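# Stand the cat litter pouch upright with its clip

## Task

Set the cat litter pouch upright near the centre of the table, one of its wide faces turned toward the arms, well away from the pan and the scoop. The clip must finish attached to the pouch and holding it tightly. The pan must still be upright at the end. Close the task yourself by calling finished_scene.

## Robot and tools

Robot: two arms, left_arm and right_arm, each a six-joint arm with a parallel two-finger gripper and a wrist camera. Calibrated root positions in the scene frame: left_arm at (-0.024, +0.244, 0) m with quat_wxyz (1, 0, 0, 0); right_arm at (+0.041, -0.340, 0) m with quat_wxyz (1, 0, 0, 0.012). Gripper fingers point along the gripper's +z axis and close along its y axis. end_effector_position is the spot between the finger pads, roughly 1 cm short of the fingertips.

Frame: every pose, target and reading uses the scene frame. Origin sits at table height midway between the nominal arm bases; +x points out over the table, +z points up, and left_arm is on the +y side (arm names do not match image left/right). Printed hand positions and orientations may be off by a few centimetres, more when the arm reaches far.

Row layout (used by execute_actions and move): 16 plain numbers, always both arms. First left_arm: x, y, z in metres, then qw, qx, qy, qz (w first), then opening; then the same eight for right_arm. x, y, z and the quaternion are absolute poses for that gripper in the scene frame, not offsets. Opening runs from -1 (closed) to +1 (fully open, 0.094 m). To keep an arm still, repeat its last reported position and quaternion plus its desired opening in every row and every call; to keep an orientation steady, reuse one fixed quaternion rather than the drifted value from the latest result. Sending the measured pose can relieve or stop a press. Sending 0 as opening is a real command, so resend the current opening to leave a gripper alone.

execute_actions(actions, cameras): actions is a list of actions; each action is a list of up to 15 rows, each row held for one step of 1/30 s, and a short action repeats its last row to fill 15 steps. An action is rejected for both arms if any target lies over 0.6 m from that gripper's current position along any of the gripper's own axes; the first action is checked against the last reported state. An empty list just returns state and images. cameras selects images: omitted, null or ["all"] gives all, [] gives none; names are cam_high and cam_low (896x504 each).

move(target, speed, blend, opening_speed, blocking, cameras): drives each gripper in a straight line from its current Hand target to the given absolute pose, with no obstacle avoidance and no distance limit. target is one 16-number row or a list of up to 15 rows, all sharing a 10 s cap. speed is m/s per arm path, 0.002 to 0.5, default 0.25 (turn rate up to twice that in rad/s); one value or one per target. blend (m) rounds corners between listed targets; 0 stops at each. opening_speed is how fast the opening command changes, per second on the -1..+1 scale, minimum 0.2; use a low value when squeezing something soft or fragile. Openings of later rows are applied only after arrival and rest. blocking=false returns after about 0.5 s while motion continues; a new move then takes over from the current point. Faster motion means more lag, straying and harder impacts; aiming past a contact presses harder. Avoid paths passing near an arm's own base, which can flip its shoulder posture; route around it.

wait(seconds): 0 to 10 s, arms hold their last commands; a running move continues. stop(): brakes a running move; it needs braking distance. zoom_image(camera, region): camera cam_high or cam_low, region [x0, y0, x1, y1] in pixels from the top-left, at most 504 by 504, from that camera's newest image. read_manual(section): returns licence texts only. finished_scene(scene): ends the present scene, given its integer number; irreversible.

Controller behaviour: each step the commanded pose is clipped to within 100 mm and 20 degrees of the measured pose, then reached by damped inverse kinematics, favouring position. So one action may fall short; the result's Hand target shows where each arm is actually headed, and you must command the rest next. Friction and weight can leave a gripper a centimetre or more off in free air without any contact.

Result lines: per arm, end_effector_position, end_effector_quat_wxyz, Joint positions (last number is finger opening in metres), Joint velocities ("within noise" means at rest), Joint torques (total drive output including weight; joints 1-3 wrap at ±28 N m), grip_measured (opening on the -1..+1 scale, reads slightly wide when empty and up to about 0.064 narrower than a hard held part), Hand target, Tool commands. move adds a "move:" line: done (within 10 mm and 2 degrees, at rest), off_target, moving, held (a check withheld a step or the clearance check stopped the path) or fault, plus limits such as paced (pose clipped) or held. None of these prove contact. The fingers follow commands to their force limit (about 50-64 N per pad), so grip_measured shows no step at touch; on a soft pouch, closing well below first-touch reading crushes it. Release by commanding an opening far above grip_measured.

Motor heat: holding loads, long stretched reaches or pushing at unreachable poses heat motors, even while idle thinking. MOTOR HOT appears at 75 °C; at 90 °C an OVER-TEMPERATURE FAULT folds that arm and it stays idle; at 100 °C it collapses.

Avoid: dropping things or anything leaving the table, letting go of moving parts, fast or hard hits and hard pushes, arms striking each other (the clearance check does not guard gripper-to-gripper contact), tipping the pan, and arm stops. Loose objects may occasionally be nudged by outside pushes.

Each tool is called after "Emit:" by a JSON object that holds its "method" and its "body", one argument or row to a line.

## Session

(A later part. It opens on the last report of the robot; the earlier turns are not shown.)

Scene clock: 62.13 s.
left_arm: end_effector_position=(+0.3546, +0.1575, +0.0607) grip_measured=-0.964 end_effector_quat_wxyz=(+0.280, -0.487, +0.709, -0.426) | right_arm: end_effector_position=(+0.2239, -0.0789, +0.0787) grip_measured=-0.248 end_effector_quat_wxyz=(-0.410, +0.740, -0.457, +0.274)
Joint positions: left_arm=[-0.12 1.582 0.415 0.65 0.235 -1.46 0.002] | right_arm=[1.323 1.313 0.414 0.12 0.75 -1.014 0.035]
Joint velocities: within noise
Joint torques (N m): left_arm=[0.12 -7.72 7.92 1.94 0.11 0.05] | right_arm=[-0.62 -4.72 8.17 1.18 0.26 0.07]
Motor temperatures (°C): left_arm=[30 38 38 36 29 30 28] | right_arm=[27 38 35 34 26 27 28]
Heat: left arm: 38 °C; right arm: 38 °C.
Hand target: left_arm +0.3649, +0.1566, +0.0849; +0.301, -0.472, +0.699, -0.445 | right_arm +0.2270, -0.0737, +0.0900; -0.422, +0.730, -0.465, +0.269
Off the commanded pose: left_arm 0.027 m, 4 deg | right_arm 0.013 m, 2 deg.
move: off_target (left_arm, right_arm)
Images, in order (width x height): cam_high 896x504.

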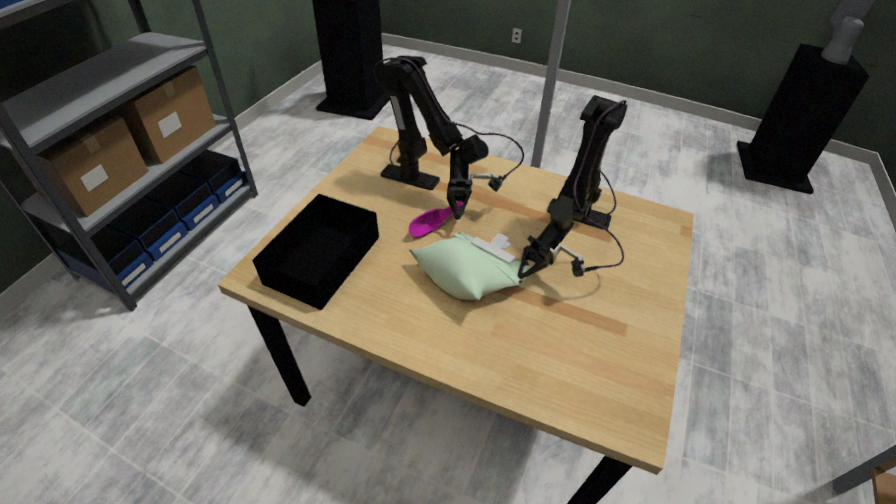

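Emit:
{"method": "move", "body": {
  "target": [0.3655, 0.1565, 0.085, 0.3011, -0.4724, 0.6986, -0.4450, -0.97, 0.227, -0.0735, 0.125, -0.4217, 0.7304, -0.4654, 0.2686, -0.25],
  "speed": 0.06,
  "cameras": ["cam_high", "cam_low"]
}}

Emit:
{"method": "zoom_image", "body": {
  "camera": "cam_high",
  "region": [400, 170, 500, 270]
}}

Scene clock: 63.87 s.
left_arm: end_effector_position=(+0.3546, +0.1575, +0.0607) grip_measured=-0.964 end_effector_quat_wxyz=(+0.280, -0.487, +0.709, -0.426) | right_arm: end_effector_position=(+0.2242, -0.0778, +0.1120) grip_measured=-0.248 end_effector_quat_wxyz=(-0.409, +0.741, -0.457, +0.274)
Joint positions: left_arm=[-0.12 1.582 0.415 0.65 0.235 -1.46 0.002] | right_arm=[1.323 1.215 0.511 -0.077 0.75 -1.014 0.035]
Joint velocities: within noise
Joint torques (N m): left_arm=[0.12 -7.58 7.84 1.97 0.05 0] | right_arm=[-0.77 -4.27 8.81 1.17 0.18 0.04]
Motor temperatures (°C): left_arm=[30 38 38 36 29 30 28] | right_arm=[27 38 35 34 26 27 28]
Heat: left arm: 38 °C; right arm: 38 °C.
Hand target: left_arm +0.3649, +0.1566, +0.0850; +0.301, -0.472, +0.699, -0.445 | right_arm +0.2270, -0.0738, +0.1249; -0.422, +0.730, -0.465, +0.269
Off the commanded pose: left_arm 0.027 m, 4 deg | right_arm 0.014 m, 2 deg.
move: off_target (left_arm, right_arm)

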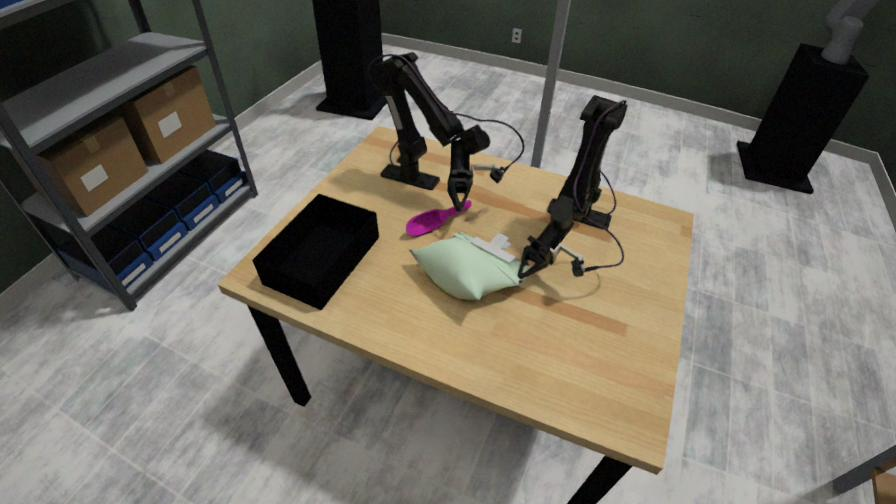

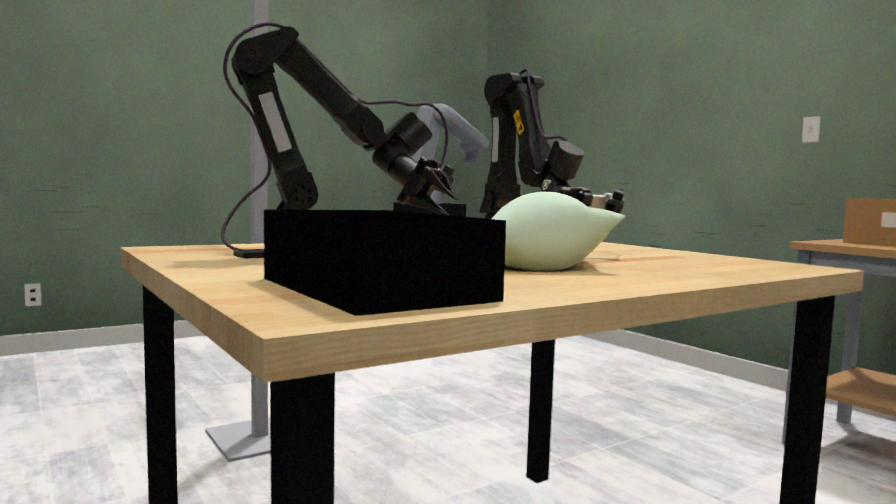

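Scaled by 5.040.

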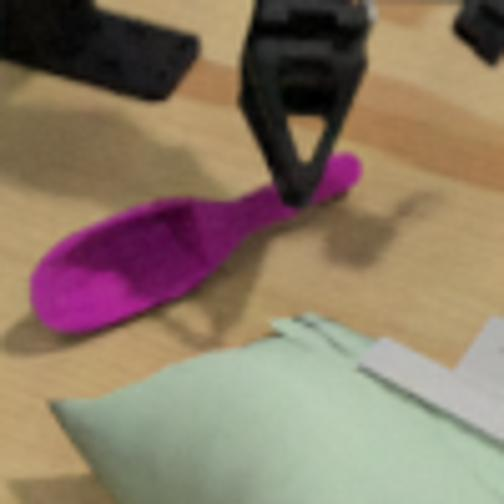

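Emit:
{"method": "move", "body": {
  "target": [
    [0.3655, 0.1565, 0.085, 0.3011, -0.4724, 0.6986, -0.4450, -0.97, 0.228, -0.0735, 0.125, -0.2885, 0.7924, -0.5049, 0.1838, -0.25],
    [0.3655, 0.1565, 0.085, 0.3011, -0.4724, 0.6986, -0.4450, -0.97, 0.228, -0.0735, 0.04, -0.2885, 0.7924, -0.5049, 0.1838, -0.25]
  ],
  "speed": [0.2, 0.06],
  "cameras": ["cam_high"]
}}

Emit:
{"method": "zoom_image", "body": {
  "camera": "cam_high",
  "region": [400, 170, 500, 270]
}}

Scene clock: 68.20 s.
left_arm: end_effector_position=(+0.3546, +0.1575, +0.0606) grip_measured=-0.964 end_effector_quat_wxyz=(+0.279, -0.487, +0.709, -0.426) | right_arm: end_effector_position=(+0.2286, -0.0692, +0.0472) grip_measured=-0.248 end_effector_quat_wxyz=(-0.294, +0.794, -0.499, +0.187)
Joint positions: left_arm=[-0.12 1.582 0.415 0.65 0.235 -1.46 0.002] | right_arm=[1.184 1.448 0.625 -0.19 0.47 -0.948 0.035]
Joint velocities: within noise
Joint torques (N m): left_arm=[-0.01 -7.82 7.75 1.98 0.12 0.03] | right_arm=[-0.66 -4.25 4.62 1.17 0.16 0.11]
Motor temperatures (°C): left_arm=[30 38 38 36 29 30 28] | right_arm=[27 38 36 34 26 27 28]
Heat: left arm: 38 °C; right arm: 38 °C.
Hand target: left_arm +0.3649, +0.1566, +0.0849; +0.301, -0.472, +0.699, -0.445 | right_arm +0.2279, -0.0735, +0.0402; -0.289, +0.792, -0.505, +0.184
Off the commanded pose: left_arm 0.027 m, 4 deg | right_arm 0.008 m, 1 deg.
move: off_target (left_arm)
Images, in order (width x height): cam_high 896x504.

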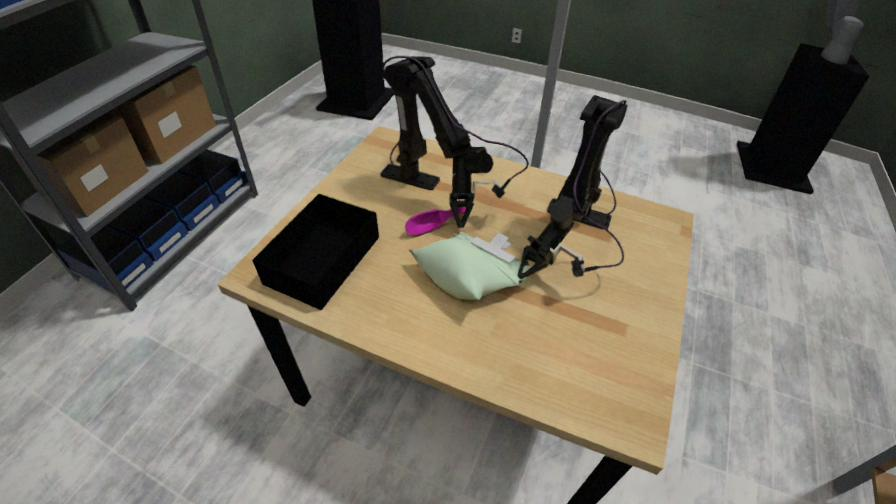

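Scaled by 5.040.

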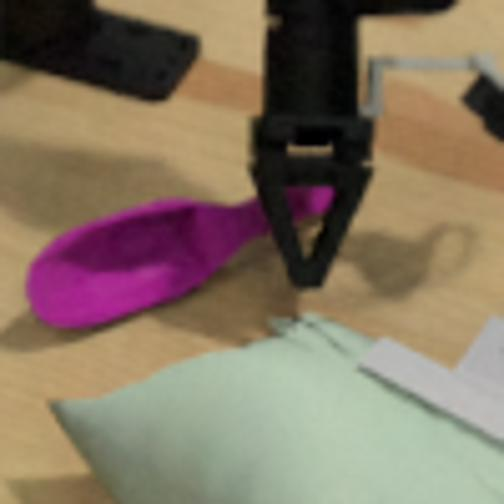

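Emit:
{"method": "zoom_image", "body": {
  "camera": "cam_high",
  "region": [435, 185, 485, 245]
}}

Emit:
{"method": "zoom_image", "body": {
  "camera": "cam_low",
  "region": [340, 90, 540, 290]
}}

Scaled by 8.400.

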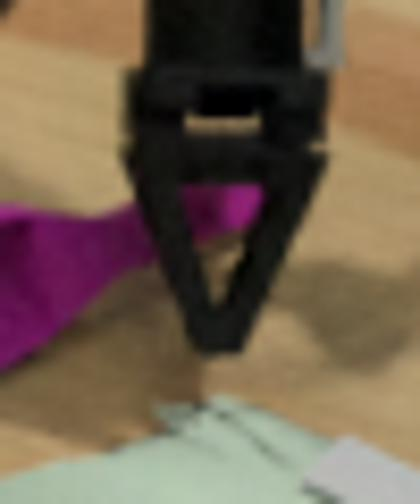

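This scene's latest camera images include none from cam_low. They are from: cam_high. cam_low's image comes with the result of a call that names it in "cameras".

Emit:
{"method": "move", "body": {
  "target": [
    [0.3655, 0.1565, 0.085, 0.3011, -0.4724, 0.6986, -0.4450, -0.97, 0.215, -0.07, 0.12, -0.2885, 0.7924, -0.5049, 0.1838, -0.9],
    [0.3655, 0.1565, 0.085, 0.3011, -0.4724, 0.6986, -0.4450, -0.97, 0.15, -0.05, 0.12, 0, 0.7071, -0.7071, 0, -0.9],
    [0.3655, 0.1565, 0.085, 0.3011, -0.4724, 0.6986, -0.4450, -0.97, 0.135, -0.05, 0.04, 0, 0.7071, -0.7071, 0, -0.9]
  ],
  "speed": [0.15, 0.2, 0.1],
  "blend": [0.02, 0.01, 0]
}}

Emit:
{"method": "zoom_image", "body": {
  "camera": "cam_high",
  "region": [400, 160, 500, 260]
}}

Scene clock: 72.93 s.
left_arm: end_effector_position=(+0.3546, +0.1575, +0.0606) grip_measured=-0.964 end_effector_quat_wxyz=(+0.279, -0.487, +0.709, -0.426) | right_arm: end_effector_position=(+0.1392, -0.0500, +0.0467) grip_measured=-0.898 end_effector_quat_wxyz=(-0.006, +0.707, -0.707, +0.003)
Joint positions: left_arm=[-0.12 1.582 0.415 0.65 0.235 -1.46 0.002] | right_arm=[1.222 1.746 1.169 -0.986 0.01 -0.324 0.005]
Joint velocities: within noise
Joint torques (N m): left_arm=[0.36 -7.9 7.97 1.98 0.08 0.08] | right_arm=[0.5 -6.6 4.48 0.32 -0.13 0.09]
Motor temperatures (°C): left_arm=[30 39 38 37 29 30 28] | right_arm=[27 38 36 33 26 27 28]
Heat: left arm: 39 °C; right arm: 38 °C.
Hand target: left_arm +0.3649, +0.1566, +0.0849; +0.301, -0.472, +0.699, -0.445 | right_arm +0.1350, -0.0502, +0.0401; +0.000, +0.707, -0.707, +0.000
Off the commanded pose: left_arm 0.027 m, 4 deg | right_arm 0.008 m, 1 deg.
move: off_target (left_arm)

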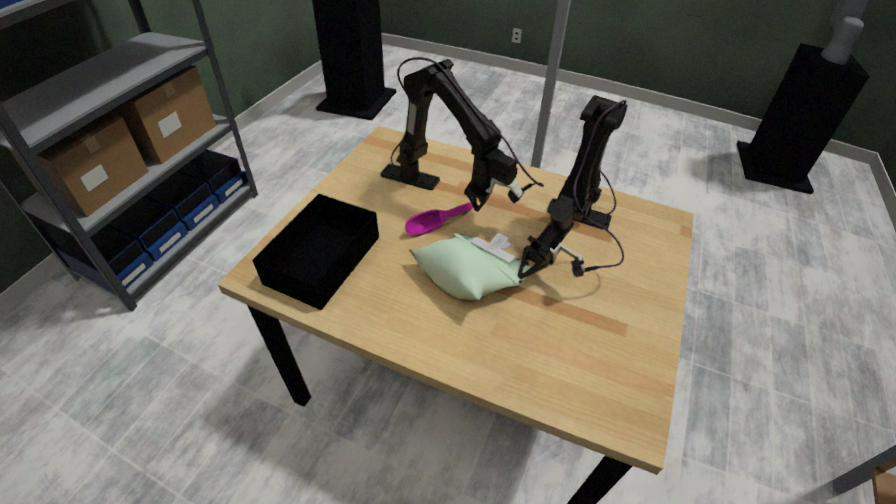

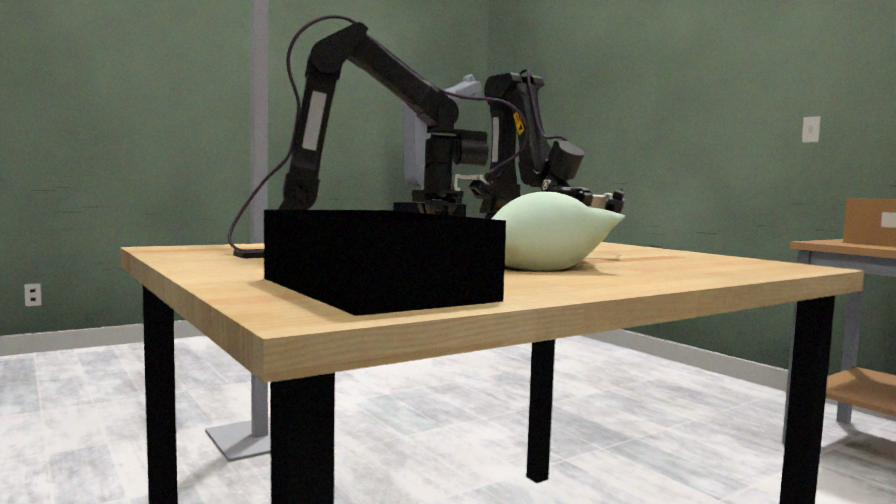

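Scaled by 5.040.

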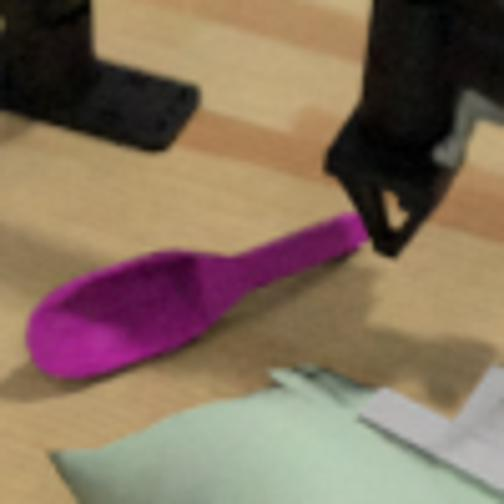

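Emit:
{"method": "move", "body": {
  "target": [
    [0.3655, 0.1565, 0.085, 0.3011, -0.4724, 0.6986, -0.4450, -0.97, 0.145, -0.05, 0.028, 0, 0.7071, -0.7071, 0, -0.9],
    [0.3655, 0.1565, 0.085, 0.3011, -0.4724, 0.6986, -0.4450, -0.97, 0.145, -0.17, 0.028, 0, 0.7071, -0.7071, 0, -0.9]
  ],
  "speed": [0.1, 0.1],
  "cameras": ["cam_high"]
}}

Emit:
{"method": "zoom_image", "body": {
  "camera": "cam_high",
  "region": [400, 160, 500, 260]
}}

Scene clock: 75.27 s.
left_arm: end_effector_position=(+0.3546, +0.1575, +0.0606) grip_measured=-0.964 end_effector_quat_wxyz=(+0.279, -0.487, +0.709, -0.426) | right_arm: end_effector_position=(+0.1477, -0.1662, +0.0287) grip_measured=-0.898 end_effector_quat_wxyz=(-0.001, +0.707, -0.707, +0.004)
Joint positions: left_arm=[-0.12 1.582 0.415 0.65 0.235 -1.46 0.002] | right_arm=[0.998 1.391 0.738 -0.917 0.009 -0.548 0.005]
Joint velocities: within noise
Joint torques (N m): left_arm=[0.29 -7.84 7.88 1.95 0.09 0.04] | right_arm=[-0.76 -5.16 3.84 0.15 -0.09 -0.07]
Motor temperatures (°C): left_arm=[30 39 38 37 29 30 28] | right_arm=[27 38 36 33 26 27 28]
Heat: left arm: 39 °C; right arm: 38 °C.
Hand target: left_arm +0.3649, +0.1566, +0.0849; +0.301, -0.472, +0.699, -0.445 | right_arm +0.1450, -0.1700, +0.0279; +0.000, +0.707, -0.707, +0.000
Off the commanded pose: left_arm 0.027 m, 4 deg | right_arm 0.005 m, 1 deg.
move: off_target (left_arm)
Images, in order (width x height): cam_high 896x504.

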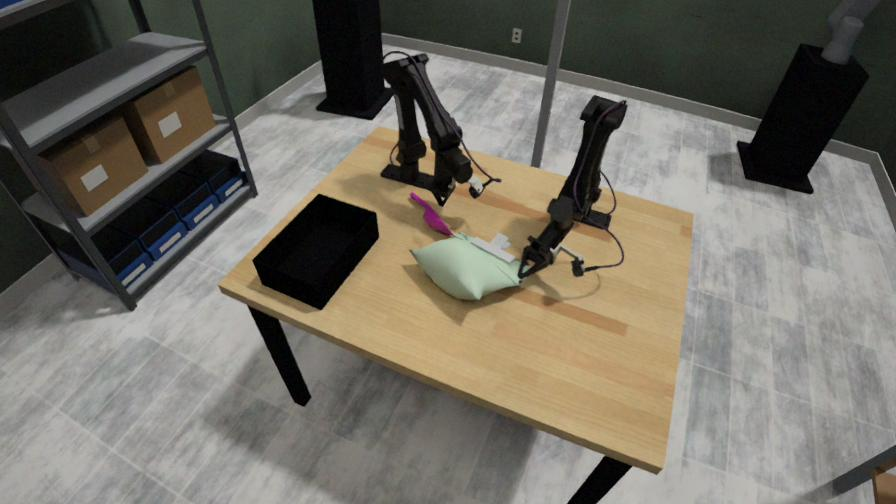

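Scaled by 5.040.

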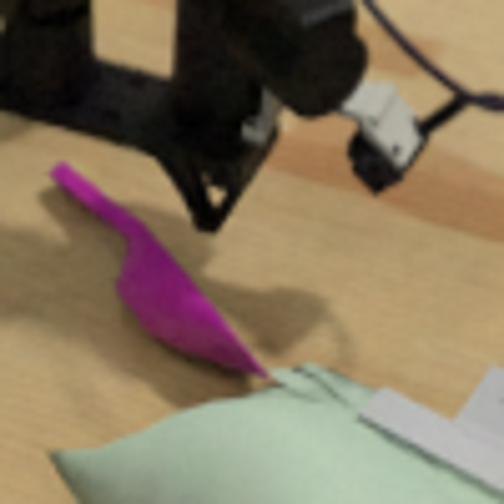

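Emit:
{"method": "move", "body": {
  "target": [
    [0.3655, 0.1565, 0.085, 0.3011, -0.4724, 0.6986, -0.4450, -0.97, 0.145, -0.165, 0.10, 0, 0.7071, -0.7071, 0, 0.2],
    [0.3655, 0.1565, 0.085, 0.3011, -0.4724, 0.6986, -0.4450, -0.97, 0.1785, -0.232, 0.11, 0, 0.5248, -0.8513, 0, 0.2],
    [0.3655, 0.1565, 0.085, 0.3011, -0.4724, 0.6986, -0.4450, -0.97, 0.1785, -0.232, 0.05, 0, 0.5248, -0.8513, 0, 0.2]
  ],
  "speed": [0.15, 0.2, 0.1],
  "blend": [0.02, 0.01, 0],
  "cameras": ["cam_high"]
}}

Emit:
{"method": "zoom_image", "body": {
  "camera": "cam_high",
  "region": [390, 150, 490, 250]
}}

Scene clock: 78.90 s.
left_arm: end_effector_position=(+0.3546, +0.1575, +0.0606) grip_measured=-0.964 end_effector_quat_wxyz=(+0.279, -0.487, +0.709, -0.426) | right_arm: end_effector_position=(+0.1796, -0.2316, +0.0548) grip_measured=+0.198 end_effector_quat_wxyz=(+0.002, -0.530, +0.848, -0.004)
Joint positions: left_arm=[-0.12 1.582 0.415 0.65 0.235 -1.46 0.002] | right_arm=[0.641 1.227 0.731 -1.07 0.008 -0.452 0.056]
Joint velocities: within noise
Joint torques (N m): left_arm=[0.03 -7.76 7.86 1.93 0.05 0.04] | right_arm=[-0.62 -2.44 4.59 0.29 -0.12 0.04]
Motor temperatures (°C): left_arm=[30 39 38 38 29 30 28] | right_arm=[27 38 36 32 26 27 28]
Heat: left arm: 39 °C; right arm: 38 °C.
Hand target: left_arm +0.3649, +0.1566, +0.0849; +0.301, -0.472, +0.699, -0.445 | right_arm +0.1784, -0.2320, +0.0501; +0.000, -0.525, +0.851, +0.000
Off the commanded pose: left_arm 0.027 m, 4 deg | right_arm 0.005 m, 1 deg.
move: off_target (left_arm)
Images, in order (width x height): cam_high 896x504.

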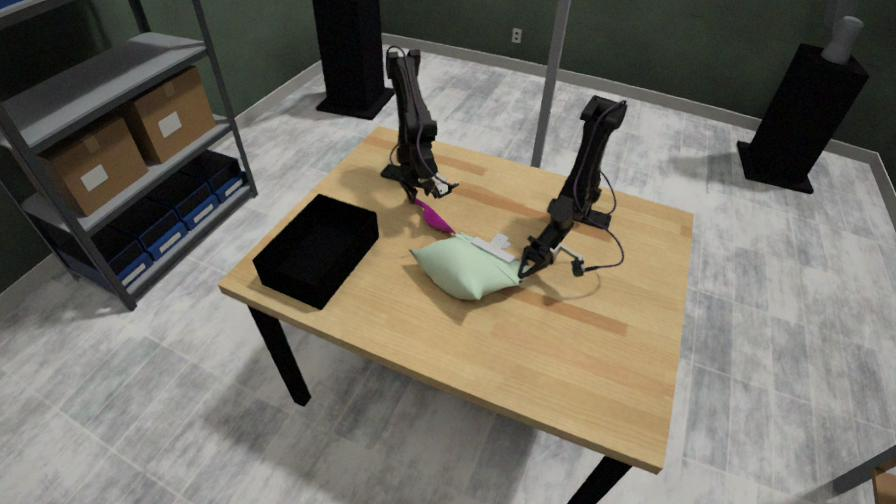

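Scaled by 5.040.

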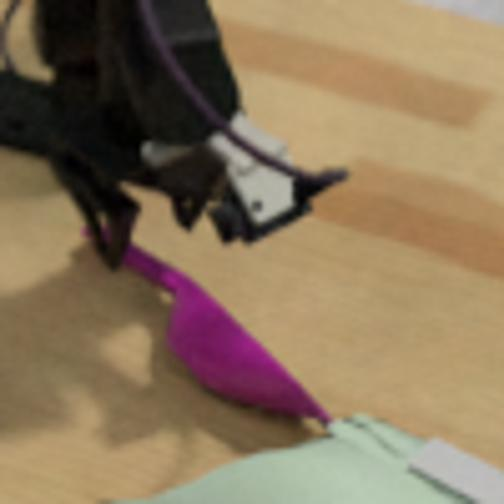

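Emit:
{"method": "move", "body": {
  "target": [
    [0.3655, 0.1565, 0.085, 0.3011, -0.4724, 0.6986, -0.4450, -0.97, 0.1785, -0.232, 0.018, 0, 0.5248, -0.8513, 0, 0.2],
    [0.3655, 0.1565, 0.085, 0.3011, -0.4724, 0.6986, -0.4450, -0.97, 0.1785, -0.232, 0.018, 0, 0.5248, -0.8513, 0, -0.95]
  ],
  "speed": [0.1, 0.1],
  "opening_speed": 0.8,
  "cameras": ["cam_high"]
}}

Emit:
{"method": "zoom_image", "body": {
  "camera": "cam_high",
  "region": [390, 150, 490, 250]
}}

Scene clock: 82.00 s.
left_arm: end_effector_position=(+0.3546, +0.1575, +0.0606) grip_measured=-0.964 end_effector_quat_wxyz=(+0.279, -0.487, +0.709, -0.426) | right_arm: end_effector_position=(+0.1804, -0.2310, +0.0227) grip_measured=-0.746 end_effector_quat_wxyz=(+0.003, -0.530, +0.848, -0.004)
Joint positions: left_arm=[-0.12 1.582 0.415 0.65 0.235 -1.46 0.002] | right_arm=[0.641 1.28 0.63 -0.916 0.008 -0.452 0.012]
Joint velocities: within noise
Joint torques (N m): left_arm=[0.25 -7.79 7.72 1.98 0.12 0.02] | right_arm=[-0.55 -2.5 4.1 0.3 -0.13 0.08]
Motor temperatures (°C): left_arm=[30 39 38 38 29 30 28] | right_arm=[27 38 36 32 26 27 28]
Heat: left arm: 39 °C; right arm: 38 °C.
Hand target: left_arm +0.3649, +0.1566, +0.0849; +0.301, -0.472, +0.699, -0.445 | right_arm +0.1784, -0.2321, +0.0181; +0.000, -0.525, +0.851, +0.000
Off the commanded pose: left_arm 0.027 m, 4 deg | right_arm 0.005 m, 1 deg.
move: off_target (left_arm)
Images, in order (width x height): cam_high 896x504.

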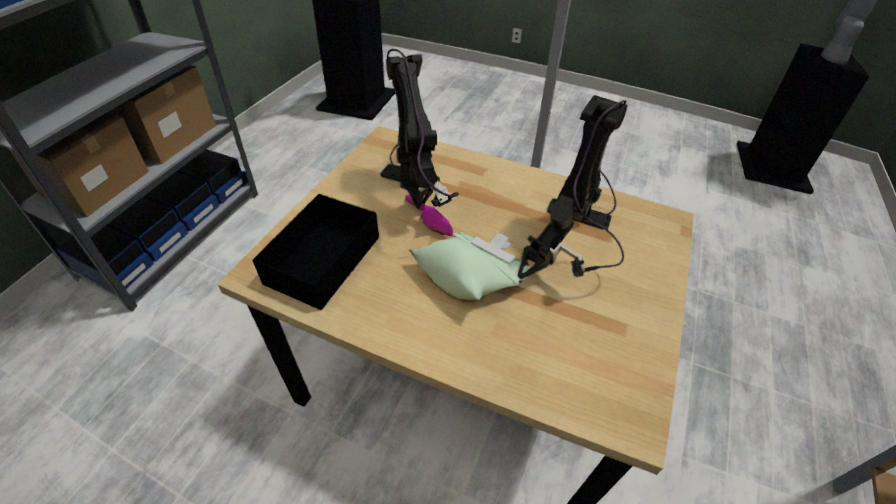

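Scaled by 5.040.

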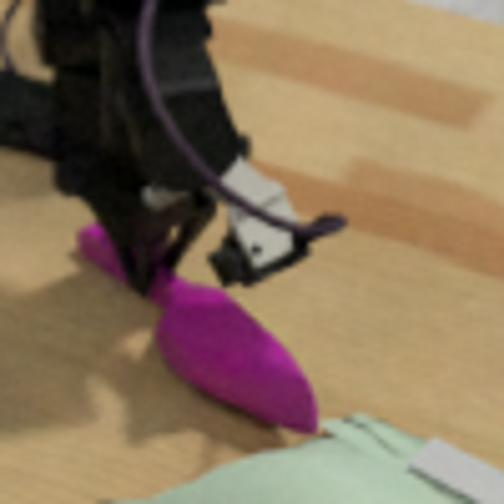

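Emit:
{"method": "move", "body": {
  "target": [
    [0.3655, 0.1565, 0.085, 0.3011, -0.4724, 0.6986, -0.4450, -0.97, 0.1785, -0.232, 0.075, 0, 0.5248, -0.8513, 0, -0.95],
    [0.3655, 0.1565, 0.085, 0.3011, -0.4724, 0.6986, -0.4450, -0.97, 0.12, -0.185, 0.075, 0, 0.6428, -0.7660, 0, -0.95],
    [0.3655, 0.1565, 0.085, 0.3011, -0.4724, 0.6986, -0.4450, -0.97, 0.07, -0.13, 0.075, 0, 0.7071, -0.7071, 0, -0.95]
  ],
  "speed": [0.1, 0.1, 0.1],
  "blend": [0.01, 0.02, 0],
  "cameras": ["cam_high"]
}}

Emit:
{"method": "zoom_image", "body": {
  "camera": "cam_high",
  "region": [400, 130, 560, 290]
}}

Scene clock: 85.90 s.
left_arm: end_effector_position=(+0.3546, +0.1575, +0.0606) grip_measured=-0.964 end_effector_quat_wxyz=(+0.279, -0.487, +0.709, -0.426) | right_arm: end_effector_position=(+0.0699, -0.1447, +0.0690) grip_measured=-0.746 end_effector_quat_wxyz=(+0.017, +0.707, -0.707, +0.015)
Joint positions: left_arm=[-0.12 1.582 0.415 0.65 0.235 -1.46 0.002] | right_arm=[1.398 1.355 0.878 -1.139 0.004 -0.15 0.012]
Joint velocities: within noise
Joint torques (N m): left_arm=[0.14 -7.87 7.92 1.97 0.06 0.04] | right_arm=[0.38 -3.4 8.13 0.27 -0.09 0.05]
Motor temperatures (°C): left_arm=[30 39 38 38 29 30 28] | right_arm=[27 38 36 31 26 27 28]
Heat: left arm: 39 °C; right arm: 38 °C.
Hand target: left_arm +0.3649, +0.1566, +0.0849; +0.301, -0.472, +0.699, -0.445 | right_arm +0.0699, -0.1305, +0.0753; +0.000, +0.707, -0.707, +0.000
Off the commanded pose: left_arm 0.027 m, 4 deg | right_arm 0.016 m, 3 deg.
move: off_target (left_arm, right_arm)
Images, in order (width x height): cam_high 896x504.

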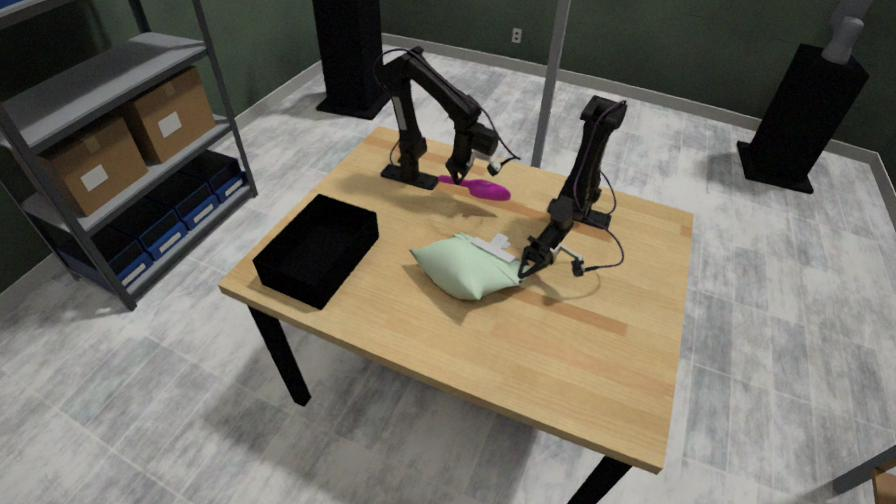

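Scaled by 3.150.

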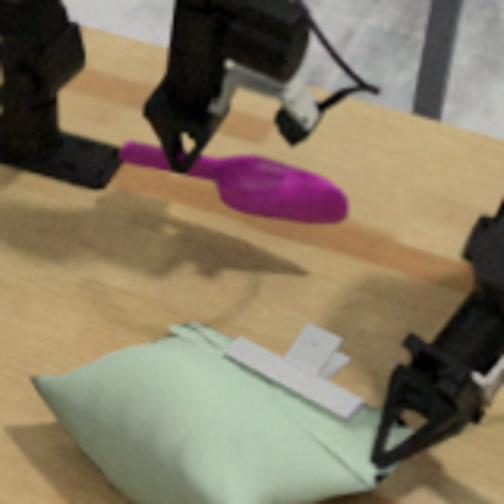

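Emit:
{"method": "move", "body": {
  "target": [
    [0.3655, 0.1565, 0.085, 0.3011, -0.4724, 0.6986, -0.4450, -0.97, 0.055, -0.13, 0.055, 0, 0.7071, -0.7071, 0, -0.95],
    [0.3655, 0.1565, 0.085, 0.3011, -0.4724, 0.6986, -0.4450, -0.97, 0.055, -0.13, 0.025, 0, 0.7071, -0.7071, 0, -0.95]
  ],
  "speed": [0.1, 0.05],
  "cameras": ["cam_high"]
}}

Emit:
{"method": "zoom_image", "body": {
  "camera": "cam_high",
  "region": [400, 130, 560, 290]
}}

Scene clock: 87.67 s.
left_arm: end_effector_position=(+0.3546, +0.1576, +0.0606) grip_measured=-0.964 end_effector_quat_wxyz=(+0.280, -0.487, +0.709, -0.426) | right_arm: end_effector_position=(+0.0569, -0.1303, +0.0295) grip_measured=-0.746 end_effector_quat_wxyz=(+0.000, +0.707, -0.707, +0.002)
Joint positions: left_arm=[-0.12 1.582 0.415 0.65 0.235 -1.46 0.002] | right_arm=[1.468 1.419 0.764 -0.919 0.003 -0.079 0.012]
Joint velocities: within noise
Joint torques (N m): left_arm=[0.01 -7.92 7.83 1.93 0.15 0] | right_arm=[0.68 -3.75 4.31 0.3 -0.07 0]
Motor temperatures (°C): left_arm=[30 39 38 38 29 30 28] | right_arm=[27 37 36 31 26 27 28]
Heat: left arm: 39 °C; right arm: 37 °C.
Hand target: left_arm +0.3649, +0.1566, +0.0849; +0.301, -0.472, +0.699, -0.445 | right_arm +0.0550, -0.1302, +0.0251; +0.000, +0.707, -0.707, +0.000
Off the commanded pose: left_arm 0.027 m, 4 deg | right_arm 0.005 m, 0 deg.
move: off_target (left_arm)
Images, in order (width x height): cam_high 896x504.

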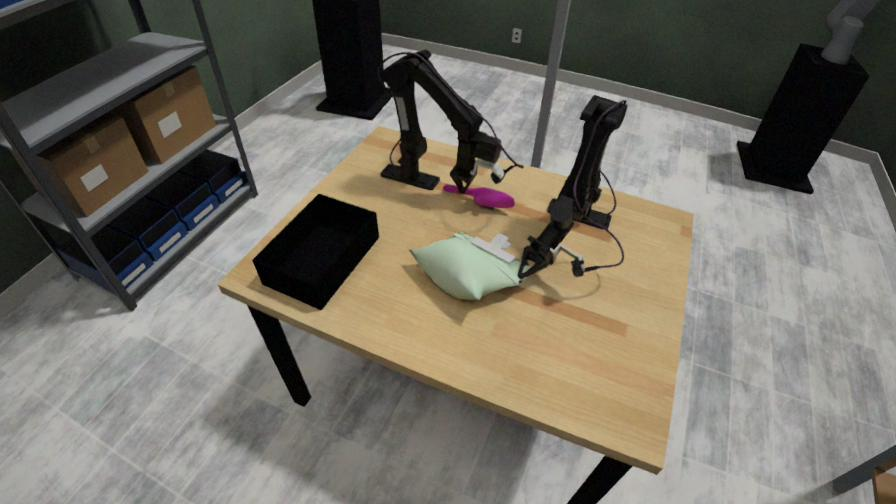

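Scaled by 3.150.

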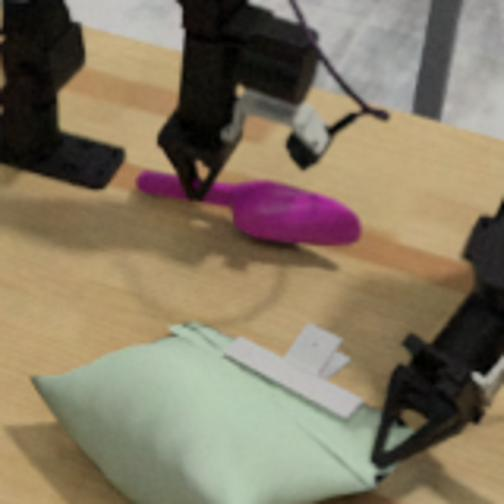

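Emit:
{"method": "move", "body": {
  "target": [
    [0.3655, 0.1565, 0.085, 0.3011, -0.4724, 0.6986, -0.4450, -0.97, 0.055, -0.13, 0.010, 0, 0.7071, -0.7071, 0, -0.95]
  ],
  "speed": 0.04,
  "cameras": ["cam_high"]
}}

Emit:
{"method": "zoom_image", "body": {
  "camera": "cam_high",
  "region": [430, 150, 530, 220]
}}

Scene clock: 88.47 s.
left_arm: end_effector_position=(+0.3546, +0.1576, +0.0606) grip_measured=-0.964 end_effector_quat_wxyz=(+0.280, -0.487, +0.709, -0.426) | right_arm: end_effector_position=(+0.0569, -0.1308, +0.0221) grip_measured=-0.746 end_effector_quat_wxyz=(+0.001, +0.707, -0.707, +0.003)
Joint positions: left_arm=[-0.12 1.582 0.415 0.65 0.235 -1.46 0.002] | right_arm=[1.468 1.432 0.743 -0.886 0.003 -0.078 0.012]
Joint velocities: within noise
Joint torques (N m): left_arm=[0.2 -7.79 7.76 1.99 0.07 0.01] | right_arm=[0.55 -2.74 2.76 0.67 -0.05 0.02]
Motor temperatures (°C): left_arm=[30 39 38 38 29 30 28] | right_arm=[27 37 36 31 26 27 28]
Heat: left arm: 39 °C; right arm: 37 °C.
Hand target: left_arm +0.3649, +0.1566, +0.0849; +0.301, -0.472, +0.699, -0.445 | right_arm +0.0550, -0.1307, +0.0109; +0.000, +0.707, -0.707, +0.000
Off the commanded pose: left_arm 0.027 m, 4 deg | right_arm 0.012 m, 0 deg.
move: off_target (left_arm, right_arm)
Images, in order (width x height): cam_high 896x504.

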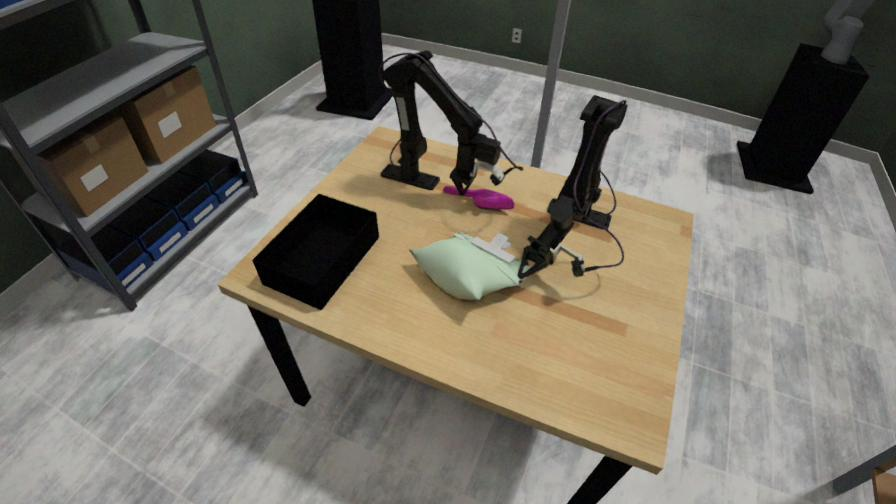

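Scaled by 5.040.

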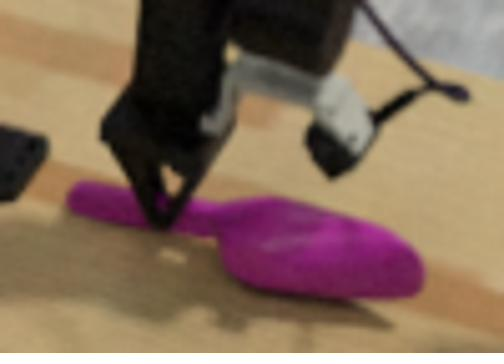

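Emit:
{"method": "move", "body": {
  "target": [
    [0.3655, 0.1565, 0.085, 0.3011, -0.4724, 0.6986, -0.4450, -0.97, 0.055, -0.13, 0.015, 0, 0.7071, -0.7071, 0, -0.25],
    [0.3655, 0.1565, 0.085, 0.3011, -0.4724, 0.6986, -0.4450, -0.97, 0.055, -0.13, 0.11, 0, 0.7071, -0.7071, 0, -0.25],
    [0.3655, 0.1565, 0.085, 0.3011, -0.4724, 0.6986, -0.4450, -0.97, 0.225, -0.075, 0.125, 0.2885, -0.7924, 0.5049, -0.1838, -0.25]
  ],
  "speed": [0.1, 0.1, 0.2],
  "opening_speed": 0.6,
  "blend": [0, 0.02, 0],
  "cameras": ["cam_high", "cam_low"]
}}

Emit:
{"method": "zoom_image", "body": {
  "camera": "cam_high",
  "region": [400, 150, 540, 290]
}}

Scene clock: 93.80 s.
left_arm: end_effector_position=(+0.3546, +0.1576, +0.0606) grip_measured=-0.964 end_effector_quat_wxyz=(+0.280, -0.487, +0.709, -0.426) | right_arm: end_effector_position=(+0.2237, -0.0707, +0.1248) grip_measured=-0.252 end_effector_quat_wxyz=(-0.283, +0.797, -0.502, +0.182)
Joint positions: left_arm=[-0.12 1.582 0.415 0.65 0.235 -1.46 0.002] | right_arm=[1.194 1.314 0.871 -0.6 0.463 -0.927 0.035]
Joint velocities: within noise
Joint torques (N m): left_arm=[0.13 -7.84 7.76 1.96 0.05 0] | right_arm=[-0.7 -6.05 5.01 1.16 0.28 0]
Motor temperatures (°C): left_arm=[30 39 38 39 29 30 28] | right_arm=[27 37 36 31 26 27 28]
Heat: left arm: 39 °C; right arm: 37 °C.
Hand target: left_arm +0.3649, +0.1566, +0.0849; +0.301, -0.472, +0.699, -0.445 | right_arm +0.2250, -0.0749, +0.1250; -0.288, +0.792, -0.505, +0.184
Off the commanded pose: left_arm 0.027 m, 4 deg | right_arm 0.004 m, 1 deg.
move: off_target (left_arm)

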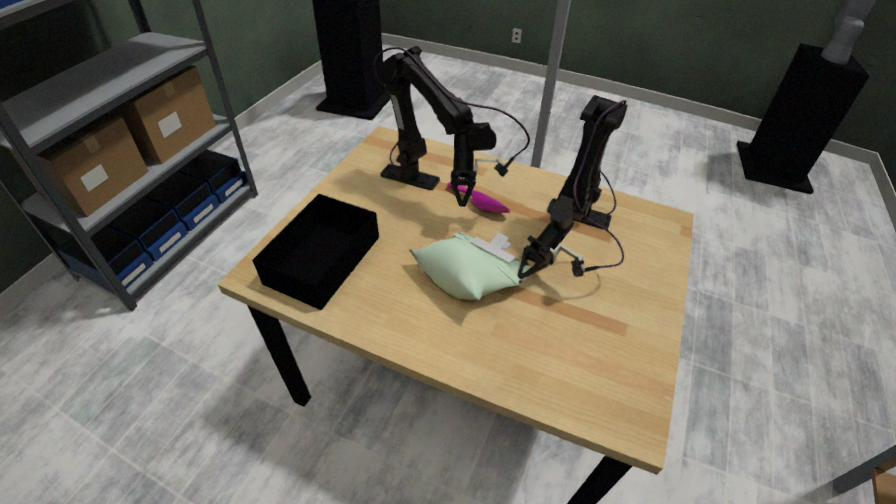

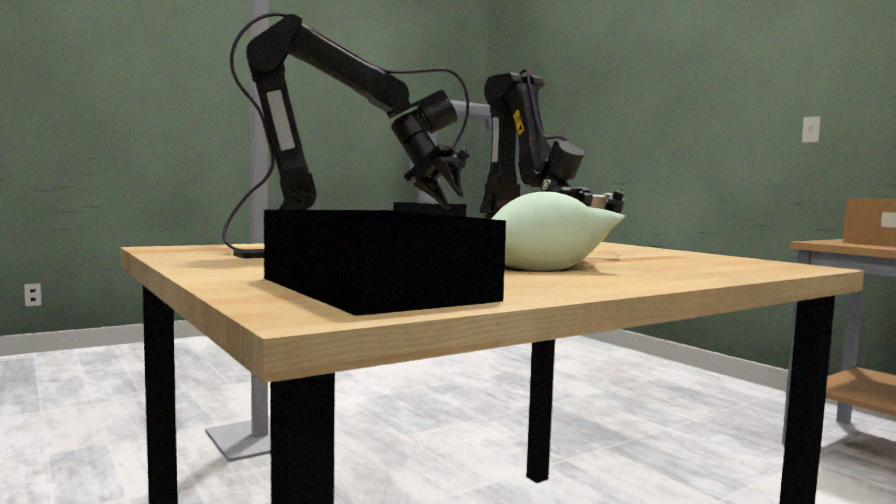

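Scaled by 3.600.

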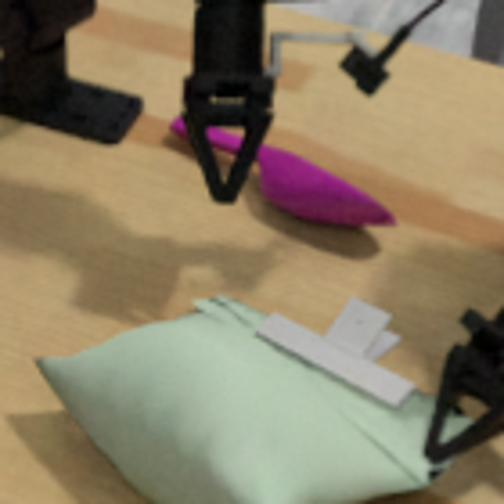

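Emit:
{"method": "move", "body": {
  "target": [
    [0.3655, 0.1565, 0.085, 0.3011, -0.4724, 0.6986, -0.4450, -0.97, 0.228, -0.077, 0.06, 0.2885, -0.7924, 0.5049, -0.1838, -0.25],
    [0.3655, 0.1565, 0.085, 0.3011, -0.4724, 0.6986, -0.4450, -0.97, 0.228, -0.077, 0.022, 0.2885, -0.7924, 0.5049, -0.1838, -0.25]
  ],
  "speed": [0.12, 0.05],
  "blend": [0.01, 0],
  "cameras": ["cam_high"]
}}

Emit:
{"method": "zoom_image", "body": {
  "camera": "cam_high",
  "region": [430, 180, 500, 250]
}}

Scene clock: 96.07 s.
left_arm: end_effector_position=(+0.3546, +0.1576, +0.0606) grip_measured=-0.964 end_effector_quat_wxyz=(+0.280, -0.487, +0.709, -0.426) | right_arm: end_effector_position=(+0.2279, -0.0717, +0.0289) grip_measured=-0.252 end_effector_quat_wxyz=(-0.296, +0.792, -0.502, +0.184)
Joint positions: left_arm=[-0.12 1.582 0.415 0.65 0.235 -1.46 0.002] | right_arm=[1.181 1.49 0.572 -0.092 0.463 -0.943 0.035]
Joint velocities: within noise
Joint torques (N m): left_arm=[0.2 -7.82 7.73 1.96 0.07 0.04] | right_arm=[-0.81 -4.16 4.16 1.19 0.16 0.05]
Motor temperatures (°C): left_arm=[30 39 38 39 29 30 28] | right_arm=[27 37 36 32 26 27 28]
Heat: left arm: 39 °C; right arm: 37 °C.
Hand target: left_arm +0.3649, +0.1566, +0.0849; +0.301, -0.472, +0.699, -0.445 | right_arm +0.2279, -0.0770, +0.0222; -0.289, +0.792, -0.505, +0.184
Off the commanded pose: left_arm 0.027 m, 4 deg | right_arm 0.009 m, 1 deg.
move: off_target (left_arm)
Images, in order (width x height): cam_high 896x504.

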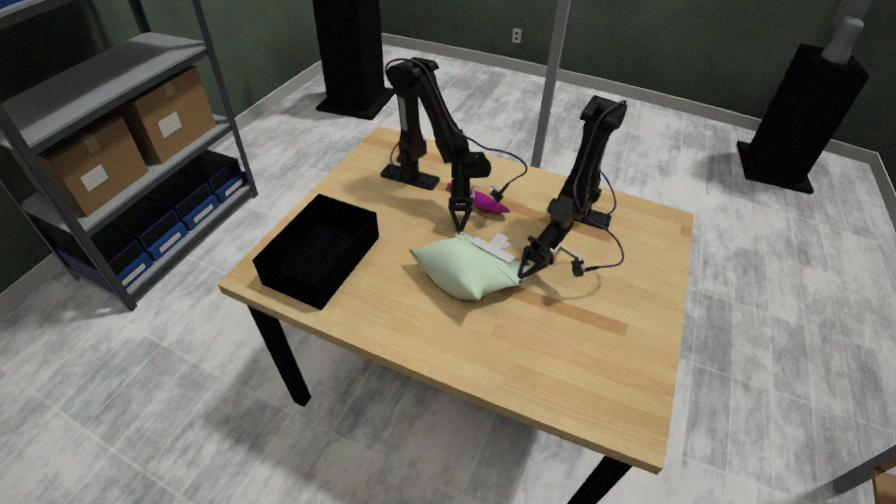

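Scaled by 7.200.

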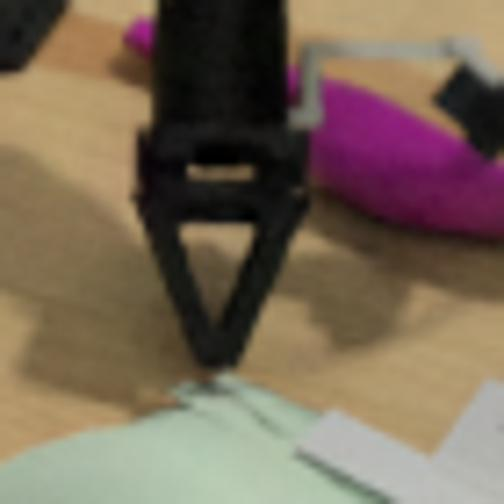

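Emit:
{"method": "move", "body": {
  "target": [
    [0.3655, 0.1565, 0.085, 0.3011, -0.4724, 0.6986, -0.4450, -0.97, 0.230, -0.077, 0.012, 0.2885, -0.7924, 0.5049, -0.1838, -0.25]
  ],
  "speed": 0.03,
  "cameras": ["cam_high", "cam_low"]
}}

Emit:
{"method": "zoom_image", "body": {
  "camera": "cam_high",
  "region": [430, 180, 500, 250]
}}

Scene clock: 97.33 s.
left_arm: end_effector_position=(+0.3546, +0.1576, +0.0606) grip_measured=-0.964 end_effector_quat_wxyz=(+0.280, -0.487, +0.709, -0.426) | right_arm: end_effector_position=(+0.2327, -0.0670, +0.0256) grip_measured=-0.252 end_effector_quat_wxyz=(-0.309, +0.786, -0.503, +0.184)
Joint positions: left_arm=[-0.12 1.582 0.415 0.65 0.235 -1.46 0.002] | right_arm=[1.173 1.518 0.559 -0.02 0.464 -0.95 0.035]
Joint velocities: within noise
Joint torques (N m): left_arm=[0.24 -7.88 7.79 2 0.12 0.01] | right_arm=[-0.87 -3.64 3.59 1.14 0.15 0]
Motor temperatures (°C): left_arm=[30 39 38 39 29 30 28] | right_arm=[27 37 36 32 26 27 28]
Heat: left arm: 39 °C; right arm: 37 °C.
Hand target: left_arm +0.3649, +0.1566, +0.0849; +0.301, -0.472, +0.699, -0.445 | right_arm +0.2298, -0.0772, +0.0126; -0.289, +0.792, -0.505, +0.184
Off the commanded pose: left_arm 0.027 m, 4 deg | right_arm 0.017 m, 2 deg.
move: off_target (left_arm, right_arm)

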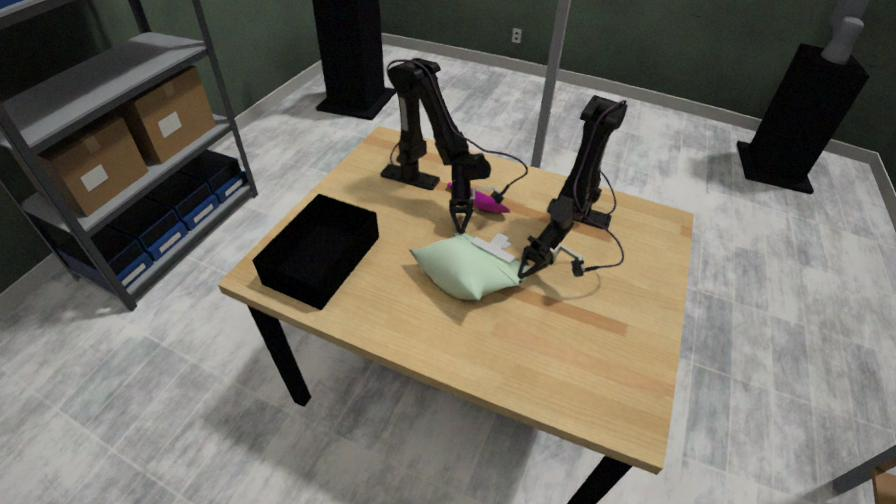

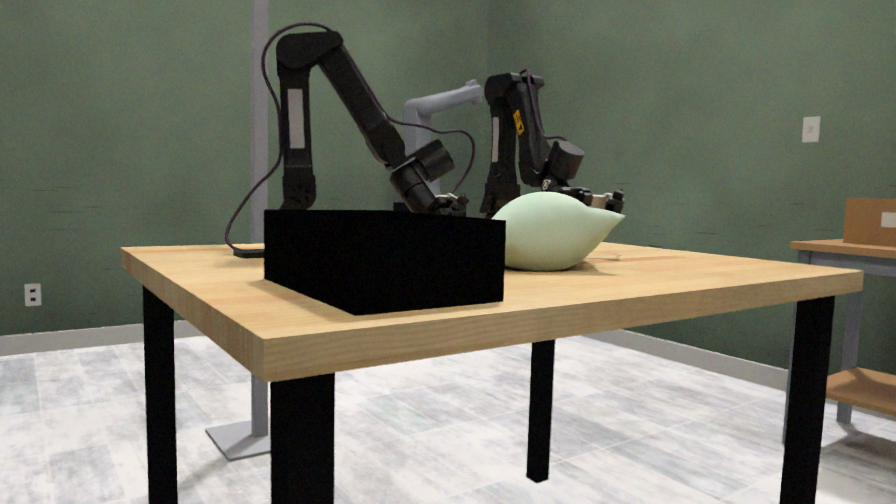

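Scaled by 7.200.

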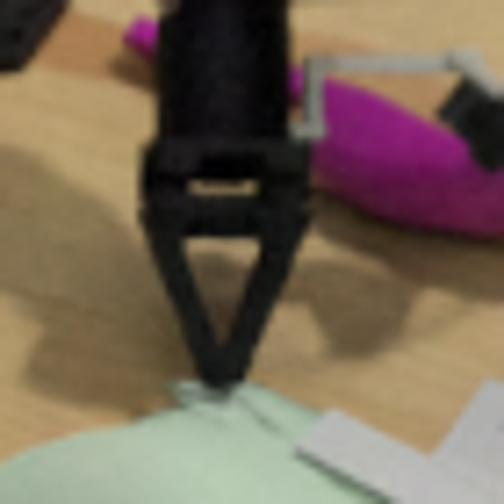

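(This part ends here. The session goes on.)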